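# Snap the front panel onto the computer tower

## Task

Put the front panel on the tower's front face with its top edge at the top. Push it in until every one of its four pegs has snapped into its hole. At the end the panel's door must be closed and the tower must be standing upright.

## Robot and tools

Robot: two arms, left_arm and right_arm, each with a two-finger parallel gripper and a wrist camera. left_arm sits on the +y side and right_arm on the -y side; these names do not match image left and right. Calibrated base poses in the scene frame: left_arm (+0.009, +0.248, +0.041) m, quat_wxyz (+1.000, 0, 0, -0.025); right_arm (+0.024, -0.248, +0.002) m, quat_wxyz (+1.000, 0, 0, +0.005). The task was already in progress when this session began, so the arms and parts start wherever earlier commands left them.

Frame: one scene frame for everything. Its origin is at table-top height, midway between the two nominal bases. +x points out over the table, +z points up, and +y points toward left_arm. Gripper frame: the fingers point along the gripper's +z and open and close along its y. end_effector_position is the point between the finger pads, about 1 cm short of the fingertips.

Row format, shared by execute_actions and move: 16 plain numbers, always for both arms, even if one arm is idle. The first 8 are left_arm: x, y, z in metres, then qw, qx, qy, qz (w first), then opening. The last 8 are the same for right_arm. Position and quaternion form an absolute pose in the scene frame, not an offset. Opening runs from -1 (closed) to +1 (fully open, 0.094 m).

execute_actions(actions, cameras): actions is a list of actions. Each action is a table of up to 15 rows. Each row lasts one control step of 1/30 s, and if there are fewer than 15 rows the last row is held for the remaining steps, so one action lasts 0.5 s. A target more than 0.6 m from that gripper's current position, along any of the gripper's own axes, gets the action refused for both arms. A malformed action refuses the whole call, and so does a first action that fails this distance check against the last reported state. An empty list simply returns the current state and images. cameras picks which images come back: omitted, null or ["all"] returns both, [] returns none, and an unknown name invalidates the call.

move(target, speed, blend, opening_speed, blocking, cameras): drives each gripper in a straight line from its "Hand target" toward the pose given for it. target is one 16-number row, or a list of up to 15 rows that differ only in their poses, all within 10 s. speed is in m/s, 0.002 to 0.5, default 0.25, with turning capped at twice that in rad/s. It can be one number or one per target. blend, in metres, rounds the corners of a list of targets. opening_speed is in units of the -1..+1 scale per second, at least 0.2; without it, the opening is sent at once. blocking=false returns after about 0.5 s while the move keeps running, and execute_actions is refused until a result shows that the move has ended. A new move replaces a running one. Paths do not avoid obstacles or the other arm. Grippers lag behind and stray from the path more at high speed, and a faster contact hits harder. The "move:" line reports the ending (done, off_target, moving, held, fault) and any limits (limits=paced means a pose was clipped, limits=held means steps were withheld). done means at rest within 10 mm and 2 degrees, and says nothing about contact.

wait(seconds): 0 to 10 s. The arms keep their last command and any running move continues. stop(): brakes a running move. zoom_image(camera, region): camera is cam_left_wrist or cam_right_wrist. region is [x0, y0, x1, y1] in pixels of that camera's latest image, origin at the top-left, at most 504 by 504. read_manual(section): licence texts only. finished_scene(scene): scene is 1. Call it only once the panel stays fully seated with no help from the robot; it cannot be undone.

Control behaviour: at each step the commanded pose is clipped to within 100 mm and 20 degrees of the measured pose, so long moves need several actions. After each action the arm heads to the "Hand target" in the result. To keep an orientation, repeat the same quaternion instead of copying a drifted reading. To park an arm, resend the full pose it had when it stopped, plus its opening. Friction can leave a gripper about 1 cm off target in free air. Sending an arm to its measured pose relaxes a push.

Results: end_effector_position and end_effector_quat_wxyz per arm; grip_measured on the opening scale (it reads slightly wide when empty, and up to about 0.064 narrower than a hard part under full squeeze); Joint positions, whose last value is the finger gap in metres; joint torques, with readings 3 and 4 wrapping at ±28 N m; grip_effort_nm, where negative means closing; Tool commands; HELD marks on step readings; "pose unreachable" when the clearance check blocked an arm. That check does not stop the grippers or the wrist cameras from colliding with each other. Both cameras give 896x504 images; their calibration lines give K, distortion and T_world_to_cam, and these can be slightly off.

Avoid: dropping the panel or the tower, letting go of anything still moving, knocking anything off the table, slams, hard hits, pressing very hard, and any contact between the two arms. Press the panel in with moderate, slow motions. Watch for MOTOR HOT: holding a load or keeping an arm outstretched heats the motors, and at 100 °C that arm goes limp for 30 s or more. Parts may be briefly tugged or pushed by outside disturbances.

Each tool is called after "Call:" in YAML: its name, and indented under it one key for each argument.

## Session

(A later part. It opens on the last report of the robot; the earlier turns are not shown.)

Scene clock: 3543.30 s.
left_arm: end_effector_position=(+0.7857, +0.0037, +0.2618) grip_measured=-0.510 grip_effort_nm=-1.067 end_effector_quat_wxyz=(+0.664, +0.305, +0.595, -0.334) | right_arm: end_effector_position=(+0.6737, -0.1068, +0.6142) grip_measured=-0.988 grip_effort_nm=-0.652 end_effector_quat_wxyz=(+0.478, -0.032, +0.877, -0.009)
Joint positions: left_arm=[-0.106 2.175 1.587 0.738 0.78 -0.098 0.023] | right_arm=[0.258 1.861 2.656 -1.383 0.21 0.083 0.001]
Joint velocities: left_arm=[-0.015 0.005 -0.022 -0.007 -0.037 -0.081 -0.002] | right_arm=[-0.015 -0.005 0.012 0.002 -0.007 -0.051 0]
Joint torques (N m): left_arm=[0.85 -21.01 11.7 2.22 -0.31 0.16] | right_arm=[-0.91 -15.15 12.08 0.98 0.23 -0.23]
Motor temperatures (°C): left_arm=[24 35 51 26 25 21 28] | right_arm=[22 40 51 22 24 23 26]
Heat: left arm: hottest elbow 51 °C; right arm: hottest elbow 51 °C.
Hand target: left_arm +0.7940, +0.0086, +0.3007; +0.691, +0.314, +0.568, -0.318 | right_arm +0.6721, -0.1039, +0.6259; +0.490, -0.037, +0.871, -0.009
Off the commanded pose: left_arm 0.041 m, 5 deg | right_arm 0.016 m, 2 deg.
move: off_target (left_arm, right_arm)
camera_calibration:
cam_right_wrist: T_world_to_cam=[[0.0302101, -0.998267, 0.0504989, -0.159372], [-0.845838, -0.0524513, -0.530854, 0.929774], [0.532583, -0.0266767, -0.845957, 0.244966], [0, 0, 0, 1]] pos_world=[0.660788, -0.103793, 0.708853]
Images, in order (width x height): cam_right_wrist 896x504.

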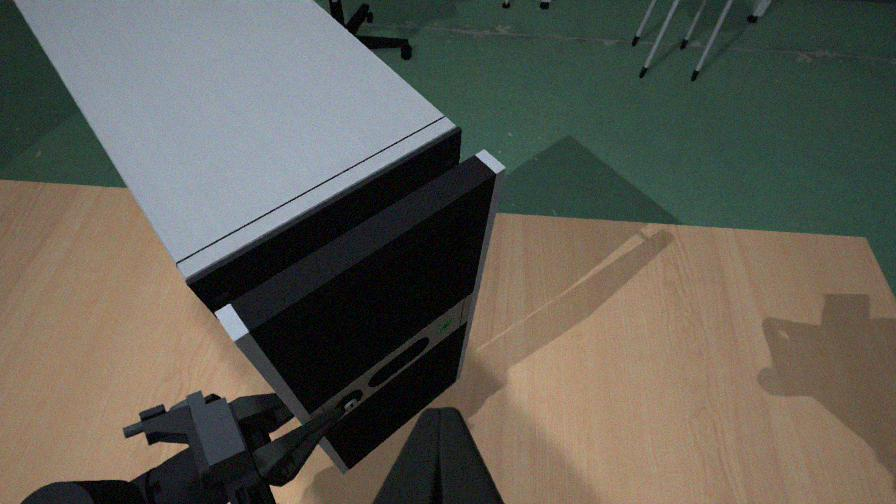

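Call:
move:
  target: [0.792,0.013,0.303,0.697,0.332,0.5547,-0.3036,-1,0.6784,-0.1012,0.6290,0.490,-0.030,0.871,0,-1]
  speed: 0.06
  cameras: ["cam_right_wrist"]

Call:
zoom_image:
  camera: "cam_right_wrist"
  region: [150, 100, 550, 400]

Call:
move:
  target:
    - [0.792,0.013,0.303,0.697,0.332,0.5547,-0.3036,-1,0.63,-0.28,0.56,0.38,0.2,0.7,0.5,-1]
    - [0.792,0.013,0.303,0.697,0.332,0.5547,-0.3036,-1,0.75,-0.36,0.45,0.164,0.17,0.696,0.677,-1]
    - [0.792,0.013,0.303,0.697,0.332,0.5547,-0.3036,-1,0.90,-0.317,0.39,0.15,0.16,0.67,0.71,-1]
  speed: 0.25
  cameras: ["cam_right_wrist"]

Scene clock: 3558.87 s.
left_arm: end_effector_position=(+0.7843, +0.0054, +0.2614) grip_measured=-0.510 grip_effort_nm=-1.062 end_effector_quat_wxyz=(+0.667, +0.320, +0.588, -0.327) | right_arm: end_effector_position=(+0.6804, -0.1043, +0.6184) grip_measured=-0.988 grip_effort_nm=-0.652 end_effector_quat_wxyz=(+0.481, -0.033, +0.876, -0.007)
Joint positions: left_arm=[-0.101 2.175 1.587 0.738 0.798 -0.065 0.023] | right_arm=[0.258 1.927 2.781 -1.434 0.206 0.083 0.001]
Joint velocities: left_arm=[0.005 0.005 -0.007 0.012 -0.051 0.066 -0.001] | right_arm=[-0.015 0.005 -0.002 0.012 -0.037 0.007 0]
Joint torques (N m): left_arm=[0.91 -21.19 10.93 2.71 -0.25 0.25] | right_arm=[-1.03 -15.74 11.59 1.02 -0.01 0.04]
Motor temperatures (°C): left_arm=[24 35 51 26 25 21 28] | right_arm=[22 38 53 22 24 23 26]
Heat: left arm: hottest elbow 51 °C; right arm: hottest elbow 53 °C.
Hand target: left_arm +0.7904, +0.0133, +0.3026; +0.699, +0.332, +0.556, -0.304 | right_arm +0.6781, -0.1013, +0.6286; +0.492, -0.030, +0.870, +0.000
Off the commanded pose: left_arm 0.043 m, 6 deg | right_arm 0.011 m, 1 deg.
move: off_target (left_arm, right_arm)
camera_calibration:
cam_right_wrist: T_world_to_cam=[[0.0332965, -0.998332, 0.047168, -0.157342], [-0.842422, -0.0534286, -0.536164, 0.938593], [0.537789, -0.021883, -0.842795, 0.240038], [0, 0, 0, 1]] pos_world=[0.66684, -0.101679, 0.712964]
Images, in order (width x height): cam_right_wrist 896x504.

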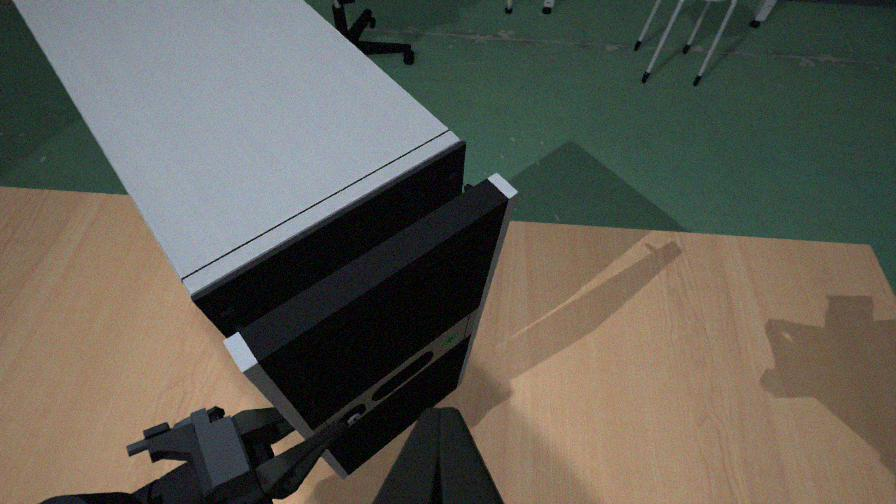

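Scaled by 1.260 from the camera's 896x504 image, which has a finer 1280x720 frame.

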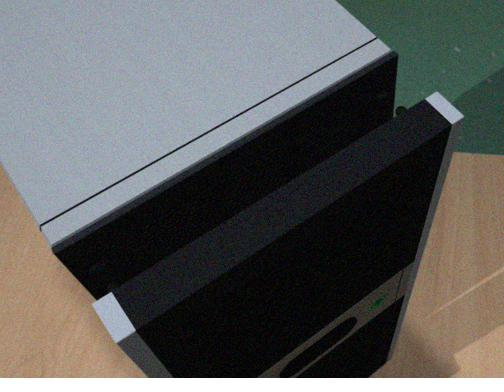

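Scene clock: 3565.17 s.
left_arm: end_effector_position=(+0.7843, +0.0054, +0.2614) grip_measured=-0.510 grip_effort_nm=-1.067 end_effector_quat_wxyz=(+0.667, +0.320, +0.588, -0.327) | right_arm: end_effector_position=(+0.9073, -0.3127, +0.3763) grip_measured=-0.988 grip_effort_nm=-0.657 end_effector_quat_wxyz=(+0.155, +0.195, +0.653, +0.715)
Joint positions: left_arm=[-0.101 2.175 1.587 0.738 0.798 -0.065 0.023] | right_arm=[-0.272 2.634 2.863 0.057 -1.318 1.925 0.001]
Joint velocities: left_arm=[0.005 -0.024 -0.002 -0.017 -0.022 -0.022 0] | right_arm=[-0.005 0.005 -0.002 0.012 0.066 -0.007 0]
Joint torques (N m): left_arm=[0.91 -21.25 10.99 2.66 -0.27 0.26] | right_arm=[-1.85 -25.52 14.87 1.58 0.35 -0.02]
Motor temperatures (°C): left_arm=[24 35 51 26 25 22 28] | right_arm=[22 38 53 22 24 23 26]
Heat: left arm: hottest elbow 51 °C; right arm: hottest elbow 53 °C.
Hand target: left_arm +0.7904, +0.0133, +0.3026; +0.699, +0.332, +0.556, -0.304 | right_arm +0.9038, -0.3139, +0.3919; +0.170, +0.182, +0.652, +0.716
Off the commanded pose: left_arm 0.043 m, 6 deg | right_arm 0.016 m, 5 deg.
elbow stopped short (right arm): the move would have taken joint 3 (elbow) straighter than the controller allows.
move: off_target (left_arm, right_arm)
camera_calibration:
cam_right_wrist: T_world_to_cam=[[-0.0463966, 0.0865521, -0.995166, 0.442262], [-0.996831, 0.0604352, 0.0517304, 0.943292], [0.0646205, 0.994413, 0.0834738, 0.307979], [0, 0, 0, 1]] pos_world=[0.94092, -0.401545, 0.365619]
Images, in order (width x height): cam_right_wrist 896x504.

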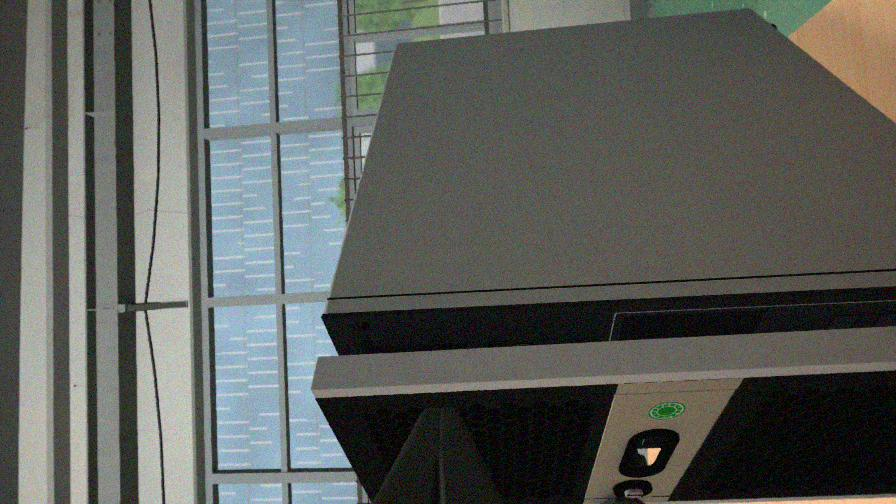

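Call:
move:
  target:
    - [0.803,0.0275,0.305,0.697,0.332,0.5547,-0.3036,-1,0.75,-0.36,0.47,0.164,0.17,0.696,0.677,-1]
    - [0.803,0.0275,0.305,0.697,0.332,0.5547,-0.3036,-1,0.63,-0.28,0.56,0.38,0.2,0.7,0.5,-1]
    - [0.803,0.0275,0.305,0.697,0.332,0.5547,-0.3036,-1,0.6784,-0.1012,0.6290,0.490,-0.030,0.871,0,-1]
  speed: 0.25
  cameras: ["cam_right_wrist"]

Call:
zoom_image:
  camera: "cam_right_wrist"
  region: [150, 100, 550, 400]

Scene clock: 3581.00 s.
left_arm: end_effector_position=(+0.7839, +0.0145, +0.2602) grip_measured=-0.511 grip_effort_nm=-1.067 end_effector_quat_wxyz=(+0.662, +0.323, +0.588, -0.333) | right_arm: end_effector_position=(+0.6738, -0.1070, +0.6142) grip_measured=-0.988 grip_effort_nm=-0.647 end_effector_quat_wxyz=(+0.479, -0.032, +0.877, -0.008)
Joint positions: left_arm=[-0.086 2.175 1.587 0.735 0.828 -0.072 0.023] | right_arm=[0.257 1.86 2.654 -1.381 0.209 0.083 0.001]
Joint velocities: left_arm=[-0.005 -0.005 -0.002 -0.002 0.095 -0.007 0] | right_arm=[0.015 -0.005 -0.022 -0.002 -0.022 -0.081 -0.001]
Joint torques (N m): left_arm=[1.61 -20.31 13.09 2.37 -0.6 0.25] | right_arm=[-0.67 -15.38 12.16 1.03 0.27 -0.16]
Motor temperatures (°C): left_arm=[24 36 51 26 25 22 28] | right_arm=[22 38 54 22 24 23 26]
Heat: left arm: hottest elbow 51 °C; right arm: hottest elbow 54 °C.
Hand target: left_arm +0.7989, +0.0286, +0.3048; +0.699, +0.332, +0.556, -0.304 | right_arm +0.6721, -0.1042, +0.6259; +0.490, -0.037, +0.871, -0.009
Off the commanded pose: left_arm 0.050 m, 7 deg | right_arm 0.017 m, 2 deg.
move: off_target (left_arm, right_arm); limits=paced
camera_calibration:
cam_right_wrist: T_world_to_cam=[[0.0307095, -0.998297, 0.0495886, -0.159395], [-0.845736, -0.052394, -0.531024, 0.929816], [0.532718, -0.0256314, -0.845905, 0.244867], [0, 0, 0, 1]] pos_world=[0.660828, -0.10413, 0.708793]
Images, in order (width x height): cam_right_wrist 896x504.

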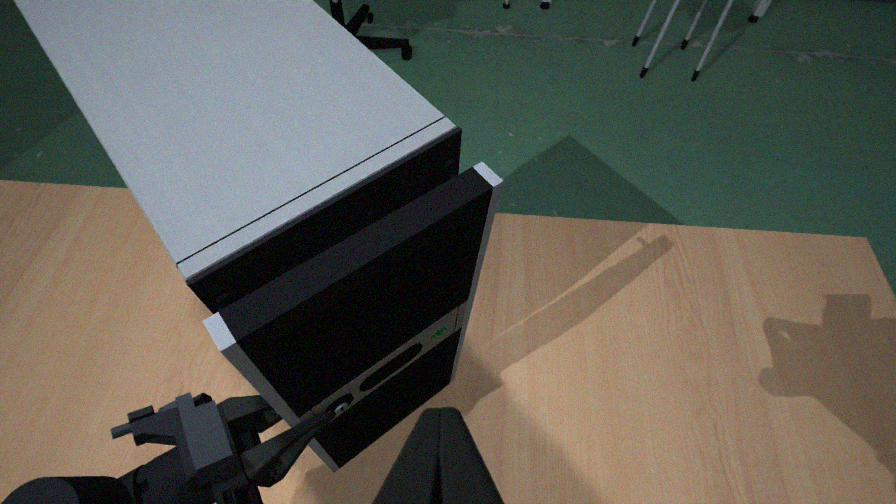

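Scaled by 1.260 from the camera's 896x504 image, which has a finer 1280x720 frame.

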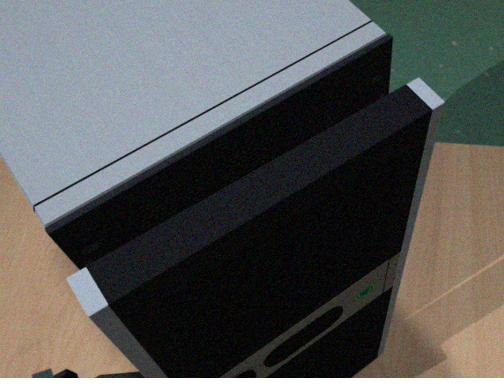

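Call:
move:
  target: [0.818,0.0285,0.309,0.701,0.3247,0.559,-0.2945,-1,0.6784,-0.1012,0.6290,0.490,-0.030,0.871,0,-1]
  speed: 0.06
  cameras: ["cam_right_wrist"]

Call:
zoom_image:
  camera: "cam_right_wrist"
  region: [150, 100, 550, 400]

Scene clock: 3591.57 s.
left_arm: end_effector_position=(+0.7891, +0.0151, +0.2624) grip_measured=-0.512 grip_effort_nm=-1.067 end_effector_quat_wxyz=(+0.658, +0.316, +0.596, -0.334) | right_arm: end_effector_position=(+0.6804, -0.1049, +0.6186) grip_measured=-0.988 grip_effort_nm=-0.647 end_effector_quat_wxyz=(+0.481, -0.032, +0.876, -0.007)
Joint positions: left_arm=[-0.086 2.176 1.603 0.705 0.817 -0.078 0.023] | right_arm=[0.257 1.927 2.781 -1.434 0.207 0.083 0.001]
Joint velocities: left_arm=[0.005 0.005 0.002 0.007 -0.007 -0.022 0.001] | right_arm=[0.015 -0.005 -0.007 -0.012 0.022 -0.022 0.002]
Joint torques (N m): left_arm=[1.73 -19.31 14.84 2.37 -1.23 0.38] | right_arm=[-0.5 -15.62 11.45 1.11 -0.04 0.03]
Motor temperatures (°C): left_arm=[24 36 52 26 25 22 28] | right_arm=[22 39 53 22 24 23 26]
Heat: left arm: hottest elbow 52 °C; right arm: hottest elbow 53 °C.
Hand target: left_arm +0.8112, +0.0307, +0.3088; +0.702, +0.324, +0.561, -0.295 | right_arm +0.6781, -0.1014, +0.6288; +0.492, -0.030, +0.870, +0.000
Off the commanded pose: left_arm 0.056 m, 8 deg | right_arm 0.011 m, 1 deg.
move: off_target (left_arm, right_arm)
camera_calibration:
cam_right_wrist: T_world_to_cam=[[0.0319924, -0.998384, 0.0469607, -0.156922], [-0.842266, -0.0522261, -0.536526, 0.938953], [0.538111, -0.0223887, -0.842576, 0.239738], [0, 0, 0, 1]] pos_world=[0.666863, -0.102264, 0.713139]
Images, in order (width x height): cam_right_wrist 896x504.

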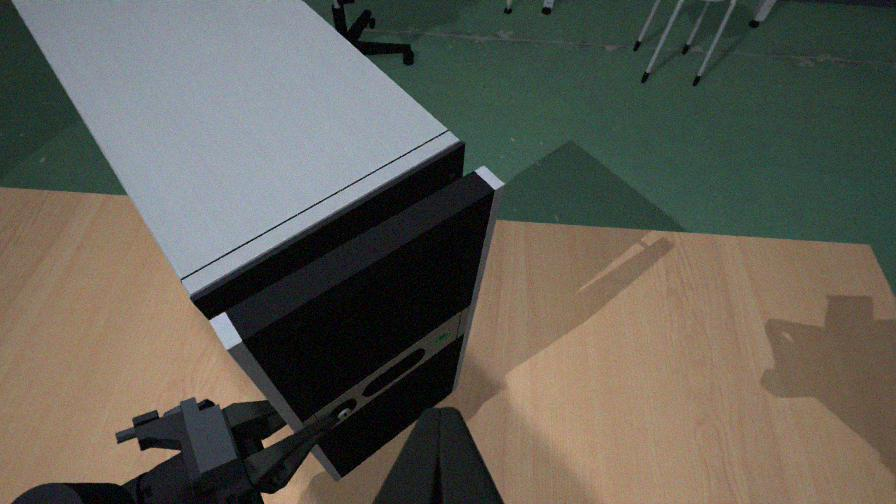

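Scaled by 1.260 from the camera's 896x504 image, which has a finer 1280x720 frame.

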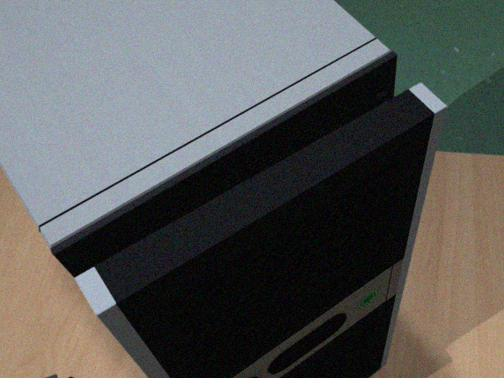

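Call:
move:
  target:
    - [0.790,0.012,0.311,0.708,0.311,0.566,-0.278,-1,0.6784,-0.1012,0.6290,0.490,-0.030,0.871,0,-1]
    - [0.800,0.028,0.311,0.708,0.311,0.566,-0.278,-1,0.6784,-0.1012,0.6290,0.490,-0.030,0.871,0,-1]
  speed: 0.06
  cameras: ["cam_right_wrist"]

Call:
zoom_image:
  camera: "cam_right_wrist"
  region: [150, 100, 550, 400]

Scene clock: 3601.90 s.
left_arm: end_effector_position=(+0.7880, +0.0044, +0.2534) grip_measured=-0.513 grip_effort_nm=-1.057 end_effector_quat_wxyz=(+0.664, +0.304, +0.606, -0.316) | right_arm: end_effector_position=(+0.6808, -0.1048, +0.6171) grip_measured=-0.988 grip_effort_nm=-0.647 end_effector_quat_wxyz=(+0.480, -0.032, +0.877, -0.007)
Joint positions: left_arm=[-0.11 2.172 1.577 0.707 0.746 -0.055 0.023] | right_arm=[0.257 1.929 2.781 -1.437 0.207 0.083 0.001]
Joint velocities: left_arm=[-0.005 -0.015 -0.017 -0.007 0.022 -0.081 -0.001] | right_arm=[0.005 -0.005 -0.012 -0.002 -0.066 -0.037 0.001]
Joint torques (N m): left_arm=[2.08 -22.95 10.77 2.97 -0.71 0.36] | right_arm=[-1.44 -15.74 11.73 0.98 -0.01 0.01]
Motor temperatures (°C): left_arm=[24 36 53 26 25 22 28] | right_arm=[22 38 52 22 24 23 26]
Heat: left arm: hottest elbow 53 °C; right arm: hottest elbow 52 °C.
Hand target: left_arm +0.7972, +0.0283, +0.3102; +0.709, +0.311, +0.568, -0.278 | right_arm +0.6782, -0.1013, +0.6284; +0.491, -0.030, +0.870, +0.000
Off the commanded pose: left_arm 0.063 m, 8 deg | right_arm 0.013 m, 2 deg.
move: off_target (left_arm, right_arm)
camera_calibration:
cam_right_wrist: T_world_to_cam=[[0.0321844, -0.998332, 0.0479401, -0.15749], [-0.84443, -0.0528203, -0.533055, 0.937719], [0.534698, -0.023326, -0.844722, 0.241801], [0, 0, 0, 1]] pos_world=[0.667617, -0.102057, 0.71166]
Images, in order (width x height): cam_right_wrist 896x504.

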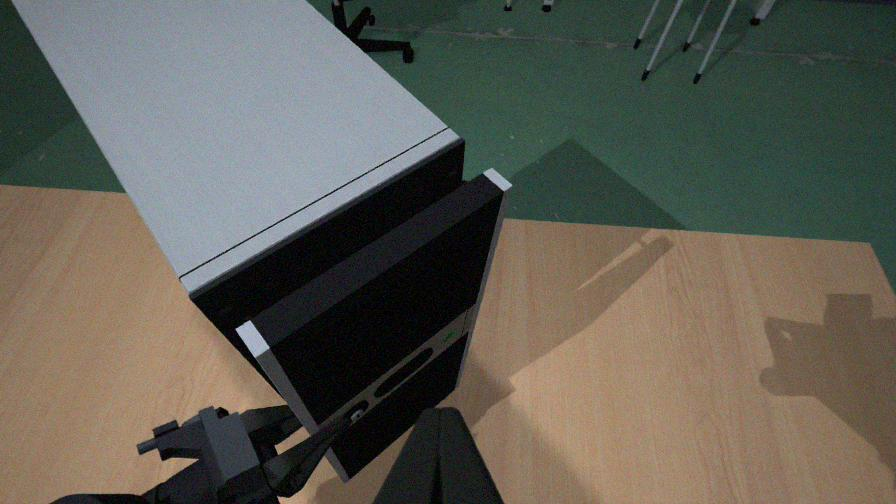

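Scaled by 1.260 from the camera's 896x504 image, which has a finer 1280x720 frame.

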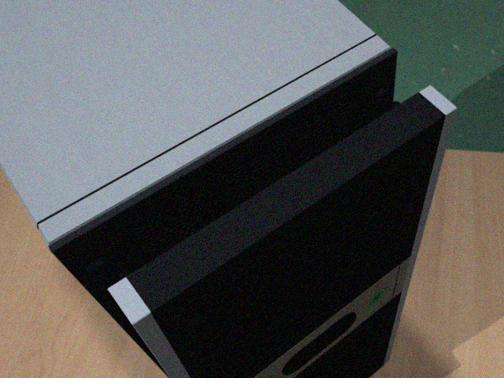

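Call:
move:
  target:
    - [0.74,-0.03,0.33,0.703,0.321,0.561,-0.289,-1,0.6784,-0.1012,0.6290,0.490,-0.030,0.871,0,-1]
    - [0.795,0.025,0.310,0.703,0.321,0.561,-0.289,-1,0.6784,-0.1012,0.6290,0.490,-0.030,0.871,0,-1]
  speed: 0.12
  cameras: ["cam_right_wrist"]

Call:
zoom_image:
  camera: "cam_right_wrist"
  region: [150, 100, 550, 400]

Scene clock: 3615.20 s.
left_arm: end_effector_position=(+0.7735, +0.0175, +0.2675) grip_measured=-0.513 grip_effort_nm=-1.072 end_effector_quat_wxyz=(+0.665, +0.310, +0.600, -0.317) | right_arm: end_effector_position=(+0.6808, -0.1047, +0.6171) grip_measured=-0.988 grip_effort_nm=-0.647 end_effector_quat_wxyz=(+0.480, -0.032, +0.877, -0.007)
Joint positions: left_arm=[-0.091 2.122 1.524 0.719 0.777 -0.053 0.023] | right_arm=[0.257 1.929 2.781 -1.437 0.206 0.083 0.001]
Joint velocities: left_arm=[0.005 -0.005 0.012 -0.002 0.007 -0.051 0] | right_arm=[-0.005 -0.015 -0.002 -0.002 0.037 -0.022 0.001]
Joint torques (N m): left_arm=[0.79 -19.14 13.76 3.1 -0.62 0.23] | right_arm=[-0.97 -16.26 11.71 0.96 -0.03 0.02]
Motor temperatures (°C): left_arm=[24 38 51 26 25 22 28] | right_arm=[22 37 51 22 24 23 26]
Heat: left arm: hottest elbow 51 °C; right arm: hottest elbow 51 °C.
Hand target: left_arm +0.7904, +0.0260, +0.3097; +0.705, +0.321, +0.563, -0.289 | right_arm +0.6780, -0.1013, +0.6285; +0.491, -0.030, +0.870, +0.000
Off the commanded pose: left_arm 0.048 m, 7 deg | right_arm 0.013 m, 2 deg.
move: off_target (left_arm, right_arm)
camera_calibration:
cam_right_wrist: T_world_to_cam=[[0.0325047, -0.998331, 0.0477357, -0.157517], [-0.844443, -0.0529808, -0.533018, 0.937682], [0.534658, -0.0229845, -0.844756, 0.241883], [0, 0, 0, 1]] pos_world=[0.667615, -0.102015, 0.711653]
Images, in order (width x height): cam_right_wrist 896x504.

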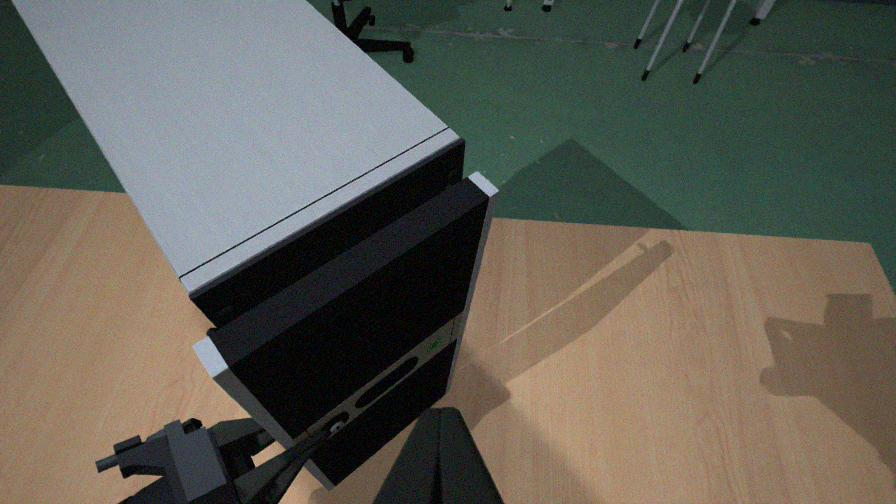

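Scaled by 1.260 from the camera's 896x504 image, which has a finer 1280x720 frame.

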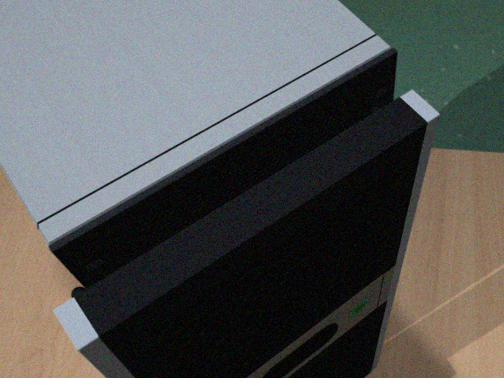

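Call:
move:
  target:
    - [0.75,-0.035,0.33,0.702,0.322,0.560,-0.292,-1,0.6784,-0.1012,0.6290,0.490,-0.030,0.871,0,-1]
    - [0.809,0.0205,0.310,0.702,0.322,0.560,-0.292,-1,0.6784,-0.1012,0.6290,0.490,-0.030,0.871,0,-1]
  speed: 0.12
  cameras: ["cam_right_wrist"]

Call:
zoom_image:
  camera: "cam_right_wrist"
  region: [150, 100, 550, 400]

Scene clock: 3631.57 s.
left_arm: end_effector_position=(+0.7858, +0.0092, +0.2697) grip_measured=-0.513 grip_effort_nm=-1.067 end_effector_quat_wxyz=(+0.667, +0.314, +0.593, -0.324) | right_arm: end_effector_position=(+0.6808, -0.1047, +0.6171) grip_measured=-0.988 grip_effort_nm=-0.647 end_effector_quat_wxyz=(+0.480, -0.032, +0.877, -0.007)
Joint positions: left_arm=[-0.098 2.158 1.586 0.712 0.785 -0.065 0.023] | right_arm=[0.257 1.929 2.781 -1.437 0.206 0.083 0.001]
Joint velocities: left_arm=[-0.005 -0.005 -0.007 0.002 -0.022 0.066 0.001] | right_arm=[0.005 -0.005 0.002 -0.012 -0.066 -0.022 0]
Joint torques (N m): left_arm=[1.79 -19.08 13.96 2.39 -0.77 0.32] | right_arm=[-0.91 -16.44 11.84 1.2 0.02 0.06]
Motor temperatures (°C): left_arm=[24 37 53 26 25 22 28] | right_arm=[22 37 50 22 24 23 26]
Heat: left arm: hottest elbow 53 °C; right arm: hottest elbow 50 °C.
Hand target: left_arm +0.8044, +0.0223, +0.3096; +0.704, +0.322, +0.562, -0.292 | right_arm +0.6780, -0.1014, +0.6285; +0.491, -0.030, +0.870, +0.000
Off the commanded pose: left_arm 0.048 m, 7 deg | right_arm 0.013 m, 2 deg.
move: off_target (left_arm, right_arm)
camera_calibration:
cam_right_wrist: T_world_to_cam=[[0.0325047, -0.998331, 0.0477357, -0.157517], [-0.844443, -0.0529808, -0.533018, 0.937682], [0.534658, -0.0229845, -0.844756, 0.241883], [0, 0, 0, 1]] pos_world=[0.667615, -0.102015, 0.711653]
Images, in order (width x height): cam_right_wrist 896x504.

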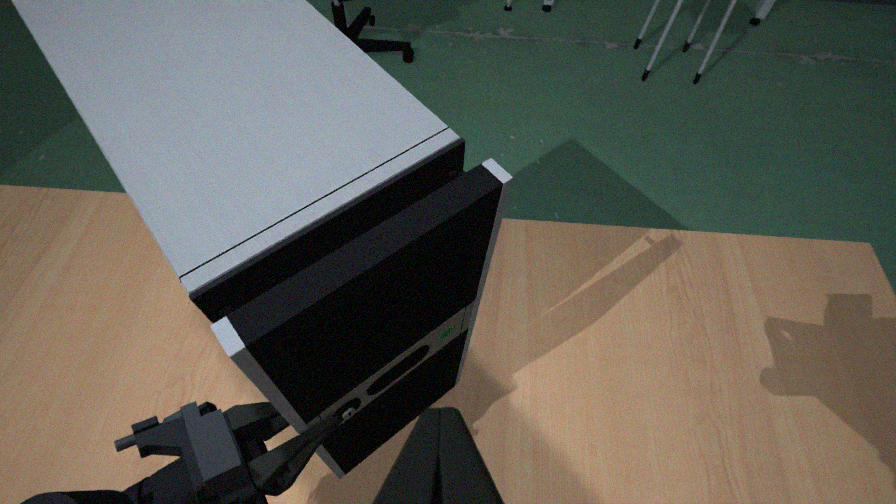

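Scaled by 1.260 from the camera's 896x504 image, which has a finer 1280x720 frame.

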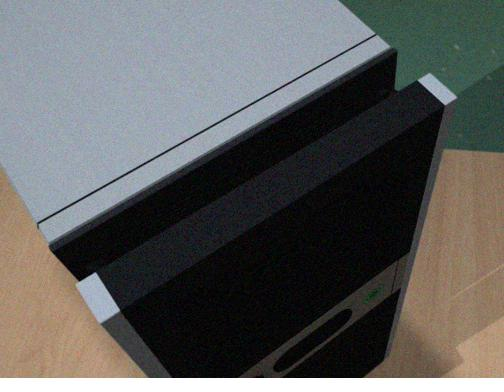

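Call:
move:
  target:
    - [0.8185,0.031,0.306,0.703,0.3242,0.5588,-0.2898,-1,0.6784,-0.1012,0.6290,0.490,-0.030,0.871,0,-1]
  speed: 0.06
  cameras: ["cam_right_wrist"]

Call:
zoom_image:
  camera: "cam_right_wrist"
  region: [150, 100, 550, 400]

Scene clock: 3648.07 s.
left_arm: end_effector_position=(+0.7912, +0.0092, +0.2665) grip_measured=-0.513 grip_effort_nm=-1.062 end_effector_quat_wxyz=(+0.663, +0.313, +0.594, -0.330) | right_arm: end_effector_position=(+0.6808, -0.1047, +0.6171) grip_measured=-0.988 grip_effort_nm=-0.647 end_effector_quat_wxyz=(+0.480, -0.032, +0.877, -0.007)
Joint positions: left_arm=[-0.096 2.177 1.611 0.708 0.797 -0.079 0.023] | right_arm=[0.257 1.929 2.781 -1.437 0.206 0.083 0.001]
Joint velocities: left_arm=[-0.005 -0.005 -0.027 0.002 0.007 -0.066 0] | right_arm=[0.005 -0.015 -0.012 0.022 -0.066 -0.007 -0.001]
Joint torques (N m): left_arm=[2.55 -19.66 14.24 2.47 -0.61 0.51] | right_arm=[-1.03 -16.03 11.75 1.14 -0.02 0.03]
Motor temperatures (°C): left_arm=[24 38 55 26 25 22 28] | right_arm=[22 37 50 22 24 23 26]
Heat: left arm: hottest elbow 55 °C; right arm: hottest elbow 50 °C.
Hand target: left_arm +0.8129, +0.0329, +0.3057; +0.705, +0.323, +0.561, -0.290 | right_arm +0.6780, -0.1014, +0.6285; +0.491, -0.030, +0.870, +0.000
Off the commanded pose: left_arm 0.053 m, 8 deg | right_arm 0.013 m, 2 deg.
move: off_target (left_arm, right_arm)
camera_calibration:
cam_right_wrist: T_world_to_cam=[[0.0325047, -0.998331, 0.0477357, -0.157517], [-0.844443, -0.0529808, -0.533018, 0.937682], [0.534658, -0.0229845, -0.844756, 0.241883], [0, 0, 0, 1]] pos_world=[0.667615, -0.102015, 0.711653]
Images, in order (width x height): cam_right_wrist 896x504.

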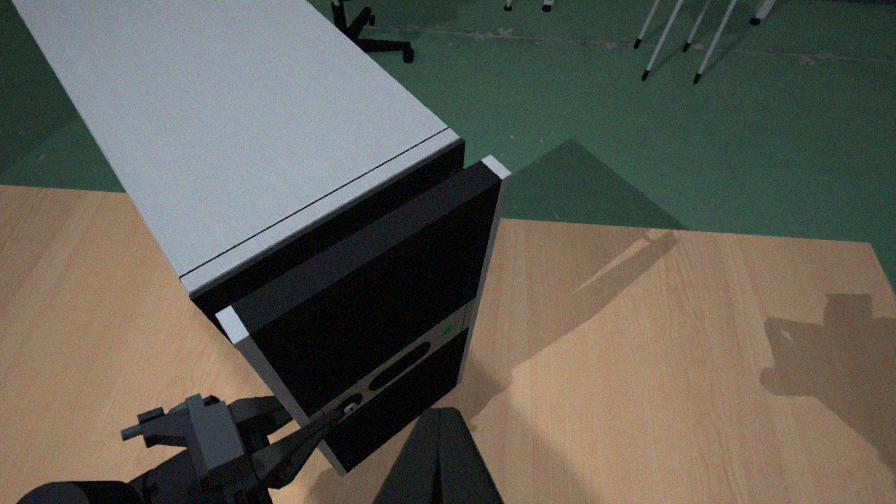

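Scaled by 1.260 from the camera's 896x504 image, which has a finer 1280x720 frame.

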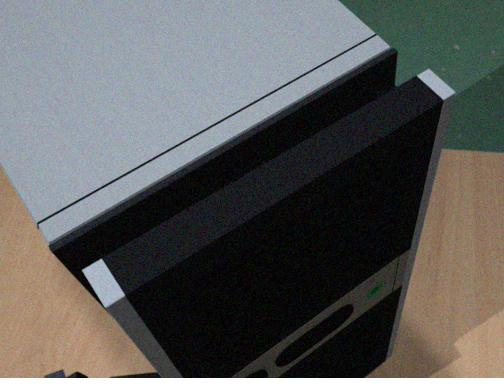

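Call:
move:
  target:
    - [0.75,-0.03,0.33,0.706,0.3183,0.5622,-0.2824,-1,0.6784,-0.1012,0.6290,0.490,-0.030,0.871,0,-1]
    - [0.8145,0.0345,0.307,0.706,0.3183,0.5622,-0.2824,-1,0.6784,-0.1012,0.6290,0.490,-0.030,0.871,0,-1]
  speed: 0.12
  cameras: ["cam_right_wrist"]

Call:
zoom_image:
  camera: "cam_right_wrist"
  region: [150, 100, 550, 400]

Scene clock: 3661.60 s.
left_arm: end_effector_position=(+0.7858, +0.0118, +0.2638) grip_measured=-0.513 grip_effort_nm=-1.062 end_effector_quat_wxyz=(+0.664, +0.311, +0.599, -0.323) | right_arm: end_effector_position=(+0.6808, -0.1047, +0.6171) grip_measured=-0.988 grip_effort_nm=-0.647 end_effector_quat_wxyz=(+0.480, -0.032, +0.877, -0.007)
Joint positions: left_arm=[-0.095 2.16 1.58 0.707 0.784 -0.064 0.023] | right_arm=[0.257 1.929 2.781 -1.437 0.206 0.083 0.001]
Joint velocities: left_arm=[0.005 0.005 -0.007 0.007 0.037 -0.007 0] | right_arm=[-0.015 0.005 -0.012 0.017 -0.081 -0.007 0]
Joint torques (N m): left_arm=[2.32 -19.25 14.13 2.73 -0.85 0.41] | right_arm=[-0.26 -16.5 11.71 1.13 0 0.02]
Motor temperatures (°C): left_arm=[24 38 53 26 25 22 28] | right_arm=[22 37 50 22 24 23 26]
Heat: left arm: hottest elbow 53 °C; right arm: hottest elbow 50 °C.
Hand target: left_arm +0.8081, +0.0364, +0.3070; +0.708, +0.318, +0.564, -0.282 | right_arm +0.6780, -0.1014, +0.6285; +0.491, -0.030, +0.870, +0.000
Off the commanded pose: left_arm 0.057 m, 8 deg | right_arm 0.013 m, 2 deg.
move: off_target (left_arm, right_arm)
camera_calibration:
cam_right_wrist: T_world_to_cam=[[0.0325047, -0.998331, 0.0477357, -0.157517], [-0.844443, -0.0529808, -0.533018, 0.937682], [0.534658, -0.0229845, -0.844756, 0.241883], [0, 0, 0, 1]] pos_world=[0.667615, -0.102015, 0.711653]
Images, in order (width x height): cam_right_wrist 896x504.

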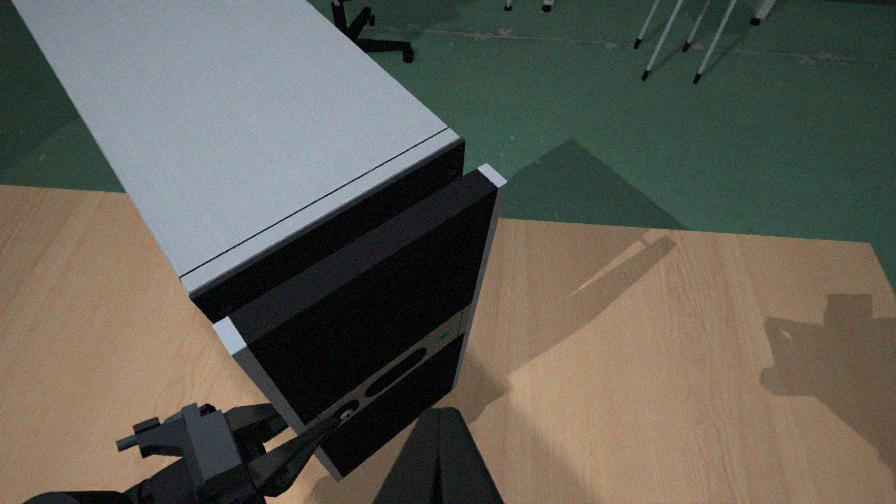

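Scaled by 1.260 from the camera's 896x504 image, which has a finer 1280x720 frame.

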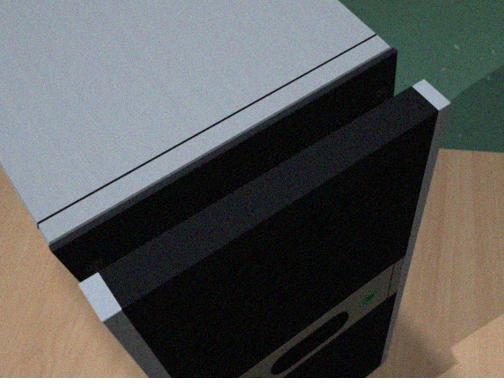

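Call:
move:
  target: [0.823,0.046,0.308,0.709,0.3124,0.5655,-0.275,-1,0.6784,-0.1012,0.6290,0.490,-0.030,0.871,0,-1]
  speed: 0.08
  cameras: ["cam_right_wrist"]

Call:
zoom_image:
  camera: "cam_right_wrist"
  region: [150, 100, 550, 400]

Scene clock: 3672.33 s.
left_arm: end_effector_position=(+0.7879, +0.0139, +0.2640) grip_measured=-0.513 grip_effort_nm=-1.072 end_effector_quat_wxyz=(+0.663, +0.310, +0.599, -0.325) | right_arm: end_effector_position=(+0.6808, -0.1047, +0.6171) grip_measured=-0.988 grip_effort_nm=-0.652 end_effector_quat_wxyz=(+0.480, -0.032, +0.877, -0.007)
Joint positions: left_arm=[-0.091 2.164 1.588 0.704 0.79 -0.07 0.023] | right_arm=[0.257 1.929 2.781 -1.437 0.206 0.083 0.001]
Joint velocities: left_arm=[-0.005 -0.005 -0.002 0.007 -0.007 -0.051 0] | right_arm=[-0.015 0.005 0.017 0.017 -0.081 0.007 0]
Joint torques (N m): left_arm=[3.31 -19.02 14.48 2.48 -1.39 0.46] | right_arm=[-0.91 -15.97 11.85 1.17 0 0.01]
Motor temperatures (°C): left_arm=[24 37 54 26 25 22 28] | right_arm=[22 37 50 22 24 23 26]
Heat: left arm: hottest elbow 54 °C; right arm: hottest elbow 50 °C.
Hand target: left_arm +0.8148, +0.0485, +0.3075; +0.710, +0.312, +0.568, -0.275 | right_arm +0.6780, -0.1014, +0.6285; +0.491, -0.030, +0.870, +0.000
Off the commanded pose: left_arm 0.065 m, 9 deg | right_arm 0.013 m, 2 deg.
move: off_target (left_arm, right_arm)
camera_calibration:
cam_right_wrist: T_world_to_cam=[[0.0325047, -0.998331, 0.0477357, -0.157517], [-0.844443, -0.0529808, -0.533018, 0.937682], [0.534658, -0.0229845, -0.844756, 0.241883], [0, 0, 0, 1]] pos_world=[0.667615, -0.102015, 0.711653]
Images, in order (width x height): cam_right_wrist 896x504.

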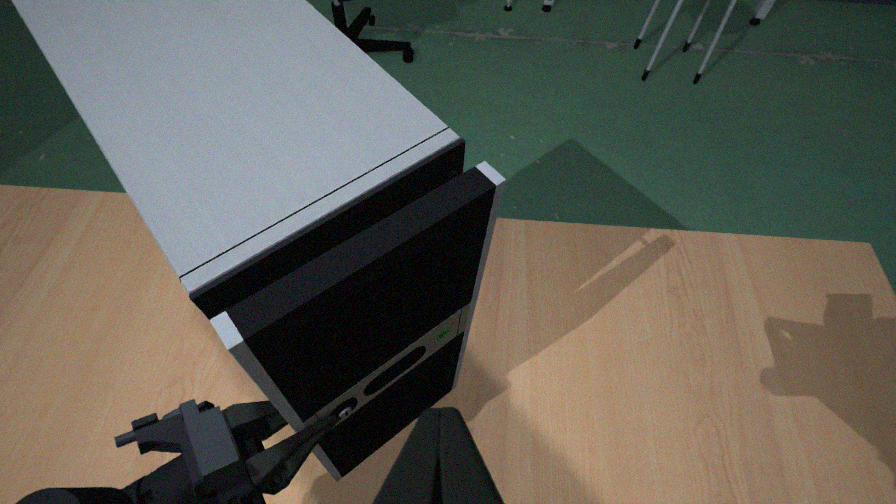

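Scaled by 1.260 from the camera's 896x504 image, which has a finer 1280x720 frame.

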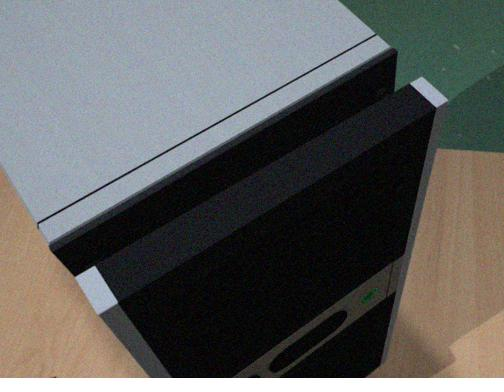

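Call:
move:
  target:
    - [0.823,0.046,0.308,0.709,0.3124,0.5655,-0.275,-1,0.63,-0.28,0.56,0.38,0.2,0.7,0.5,-1]
    - [0.823,0.046,0.308,0.709,0.3124,0.5655,-0.275,-1,0.75,-0.36,0.45,0.164,0.17,0.696,0.677,-1]
    - [0.823,0.046,0.308,0.709,0.3124,0.5655,-0.275,-1,0.90,-0.317,0.39,0.15,0.16,0.67,0.71,-1]
  speed: 0.25
  cameras: ["cam_right_wrist"]

Call:
zoom_image:
  camera: "cam_right_wrist"
  region: [280, 240, 530, 440]

Call:
zoom_image:
  camera: "cam_right_wrist"
  region: [646, 240, 896, 440]

Scene clock: 3687.17 s.
left_arm: end_effector_position=(+0.7879, +0.0139, +0.2642) grip_measured=-0.513 grip_effort_nm=-1.062 end_effector_quat_wxyz=(+0.663, +0.311, +0.599, -0.326) | right_arm: end_effector_position=(+0.9071, -0.3127, +0.3767) grip_measured=-0.988 grip_effort_nm=-0.652 end_effector_quat_wxyz=(+0.155, +0.195, +0.653, +0.715)
Joint positions: left_arm=[-0.091 2.164 1.588 0.704 0.79 -0.07 0.023] | right_arm=[-0.272 2.634 2.863 0.058 -1.319 1.926 0.001]
Joint velocities: left_arm=[-0.005 -0.005 -0.002 0.007 -0.022 -0.037 0.001] | right_arm=[-0.005 -0.005 -0.007 -0.002 -0.051 0.051 0]
Joint torques (N m): left_arm=[3.25 -19.31 14.56 2.43 -1.45 0.47] | right_arm=[-1.96 -24.88 14.86 1.59 0.35 0]
Motor temperatures (°C): left_arm=[24 36 54 26 26 22 28] | right_arm=[22 37 50 22 24 23 26]
Heat: left arm: hottest elbow 54 °C; right arm: hottest elbow 50 °C.
Hand target: left_arm +0.8149, +0.0483, +0.3080; +0.710, +0.312, +0.568, -0.275 | right_arm +0.9036, -0.3137, +0.3923; +0.170, +0.181, +0.652, +0.716
Off the commanded pose: left_arm 0.065 m, 9 deg | right_arm 0.016 m, 4 deg.
elbow stopped short (right arm): the move would have taken joint 3 (elbow) straighter than the controller allows.
move: off_target (left_arm, right_arm)
camera_calibration:
cam_right_wrist: T_world_to_cam=[[-0.0460832, 0.0863794, -0.995196, 0.442287], [-0.996898, 0.0596591, 0.0513402, 0.94301], [0.0638073, 0.994474, 0.0833621, 0.308668], [0, 0, 0, 1]] pos_world=[0.940771, -0.401426, 0.366017]
Images, in order (width x height): cam_right_wrist 896x504.

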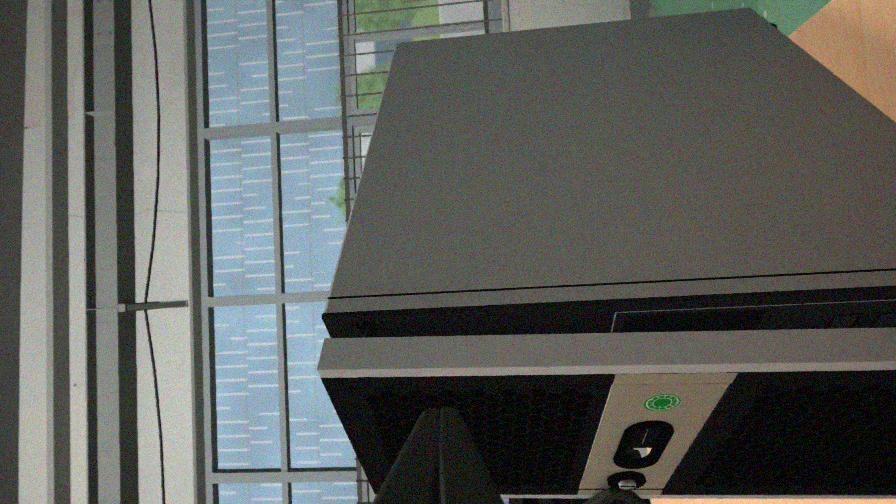

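Scaled by 2.016 from the camera's 896x504 image, which has a finer 1280x720 frame.

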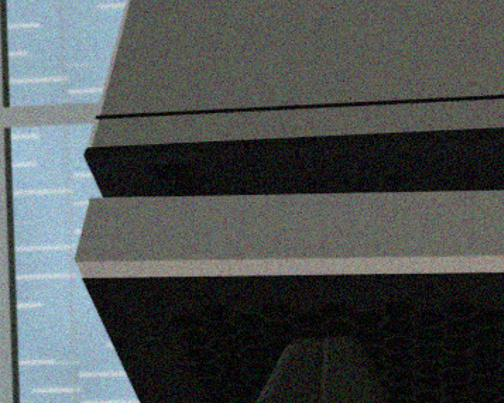

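Scaled by 2.016 from the camera's 896x504 image, which has a finer 1280x720 frame.

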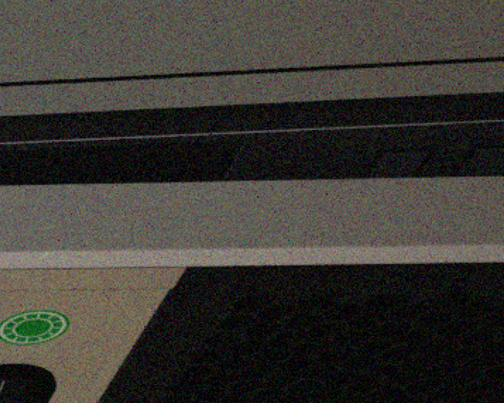

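Call:
move:
  target:
    - [0.75,-0.03,0.335,0.7104,0.3221,0.5605,-0.2706,-1,0.90,-0.317,0.39,0.15,0.17,0.66,0.71,-1]
    - [0.8145,0.035,0.313,0.7104,0.3221,0.5605,-0.2706,-1,0.90,-0.317,0.39,0.15,0.17,0.66,0.71,-1]
  speed: 0.12
  cameras: ["cam_right_wrist"]

Call:
zoom_image:
  camera: "cam_right_wrist"
  region: [280, 240, 530, 440]

Call:
zoom_image:
  camera: "cam_right_wrist"
  region: [646, 240, 896, 440]

Call:
move:
  target:
    - [0.8145,0.035,0.313,0.7104,0.3221,0.5605,-0.2706,-1,0.75,-0.36,0.47,0.164,0.17,0.696,0.677,-1]
    - [0.8145,0.035,0.313,0.7104,0.3221,0.5605,-0.2706,-1,0.63,-0.28,0.56,0.38,0.2,0.7,0.5,-1]
    - [0.8145,0.035,0.313,0.7104,0.3221,0.5605,-0.2706,-1,0.6784,-0.1012,0.6290,0.490,-0.030,0.871,0,-1]
  speed: 0.25
  cameras: ["cam_right_wrist"]

Call:
zoom_image:
  camera: "cam_right_wrist"
  region: [150, 100, 550, 400]

Scene clock: 3716.67 s.
left_arm: end_effector_position=(+0.7839, +0.0090, +0.2718) grip_measured=-0.513 grip_effort_nm=-1.057 end_effector_quat_wxyz=(+0.668, +0.316, +0.595, -0.317) | right_arm: end_effector_position=(+0.9033, -0.3105, +0.3748) grip_measured=-0.988 grip_effort_nm=-0.657 end_effector_quat_wxyz=(+0.143, +0.189, +0.658, +0.714)
Joint positions: left_arm=[-0.1 2.146 1.577 0.701 0.777 -0.047 0.023] | right_arm=[-0.272 2.634 2.863 0.052 -1.347 1.927 0.001]
Joint velocities: left_arm=[-0.024 -0.024 -0.002 -0.002 -0.022 -0.051 -0.001] | right_arm=[-0.005 -0.005 0.012 0.007 0.022 0.037 0]
Joint torques (N m): left_arm=[2.67 -18.78 14.2 2.41 -1.05 0.5] | right_arm=[-1.96 -25.11 14.74 0.58 0.07 -0.12]
Motor temperatures (°C): left_arm=[24 36 55 26 27 22 28] | right_arm=[22 38 54 22 24 23 26]
Heat: left arm: hottest elbow 55 °C; right arm: hottest elbow 54 °C.
Hand target: left_arm +0.8080, +0.0371, +0.3127; +0.712, +0.322, +0.563, -0.271 | right_arm +0.8987, -0.3166, +0.3897; +0.158, +0.177, +0.659, +0.714
Off the commanded pose: left_arm 0.058 m, 8 deg | right_arm 0.017 m, 2 deg.
elbow stopped short (right arm): the move would have taken joint 3 (elbow) straighter than the controller allows.
move: off_target (left_arm, right_arm)
camera_calibration:
cam_right_wrist: T_world_to_cam=[[-0.0564268, 0.0794418, -0.995241, 0.447224], [-0.997677, 0.0336269, 0.059249, 0.928858], [0.0381737, 0.996272, 0.0773598, 0.332878], [0, 0, 0, 1]] pos_world=[0.939228, -0.3984, 0.36431]
Images, in order (width x height): cam_right_wrist 896x504.

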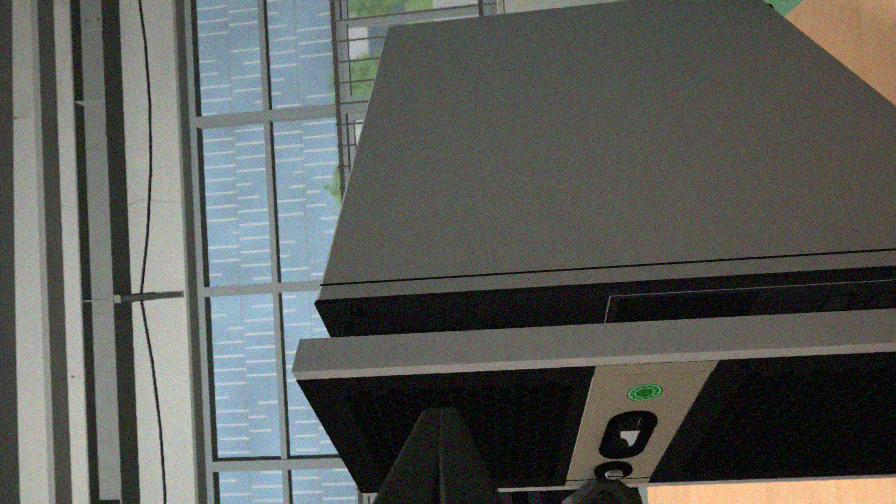

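Scaled by 2.016 from the camera's 896x504 image, which has a finer 1280x720 frame.

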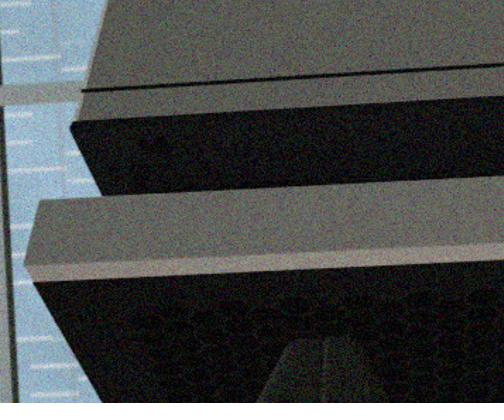

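Scaled by 2.016 from the camera's 896x504 image, which has a finer 1280x720 frame.

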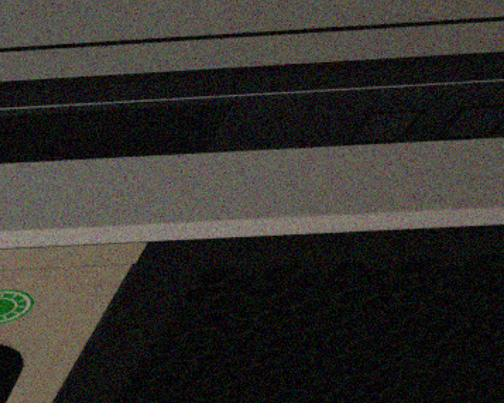

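Scene clock: 3722.47 s.
left_arm: end_effector_position=(+0.7839, +0.0090, +0.2715) grip_measured=-0.513 grip_effort_nm=-1.062 end_effector_quat_wxyz=(+0.668, +0.316, +0.595, -0.317) | right_arm: end_effector_position=(+0.6738, -0.1069, +0.6140) grip_measured=-0.988 grip_effort_nm=-0.642 end_effector_quat_wxyz=(+0.479, -0.032, +0.877, -0.008)
Joint positions: left_arm=[-0.1 2.147 1.577 0.701 0.777 -0.047 0.023] | right_arm=[0.257 1.859 2.652 -1.38 0.208 0.083 0.001]
Joint velocities: left_arm=[-0.015 -0.005 -0.002 -0.007 -0.022 0.037 -0.001] | right_arm=[-0.005 0.015 -0.022 -0.007 0.037 -0.022 -0.001]
Joint torques (N m): left_arm=[2.9 -19.02 14.34 2.47 -1.05 0.48] | right_arm=[-1.32 -15.62 12.14 1.01 0.31 -0.18]
Motor temperatures (°C): left_arm=[24 36 54 26 27 22 28] | right_arm=[22 39 54 22 24 23 26]
Heat: left arm: hottest elbow 54 °C; right arm: hottest elbow 54 °C.
Hand target: left_arm +0.8080, +0.0370, +0.3125; +0.712, +0.322, +0.563, -0.271 | right_arm +0.6722, -0.1042, +0.6258; +0.490, -0.037, +0.871, -0.009
Off the commanded pose: left_arm 0.058 m, 8 deg | right_arm 0.017 m, 2 deg.
move: off_target (left_arm, right_arm); limits=paced
camera_calibration:
cam_right_wrist: T_world_to_cam=[[0.0310293, -0.998298, 0.0493835, -0.159399], [-0.845749, -0.0525545, -0.530987, 0.929728], [0.532679, -0.0252899, -0.84594, 0.244777], [0, 0, 0, 1]] pos_world=[0.660874, -0.104076, 0.708612]
Images, in order (width x height): cam_right_wrist 896x504.

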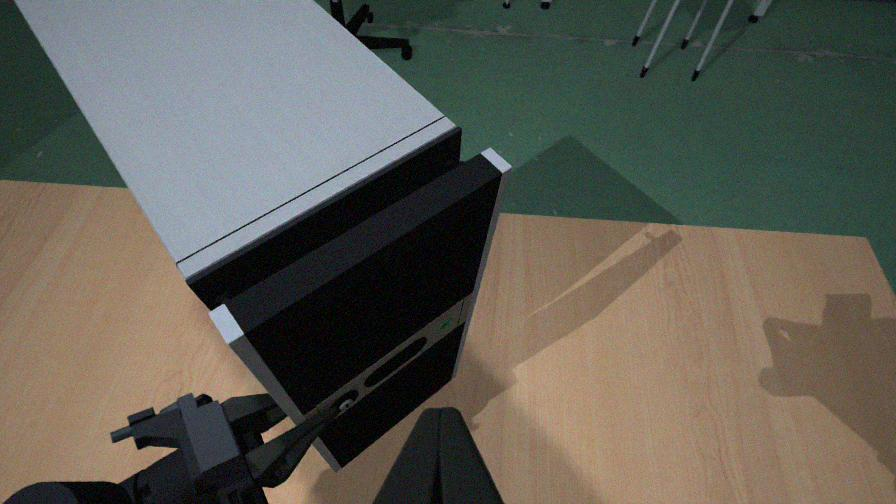

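Scaled by 1.260 from the camera's 896x504 image, which has a finer 1280x720 frame.

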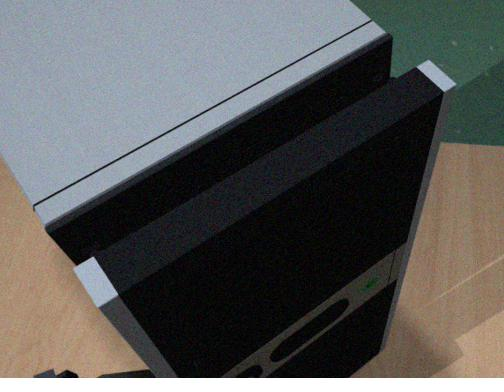

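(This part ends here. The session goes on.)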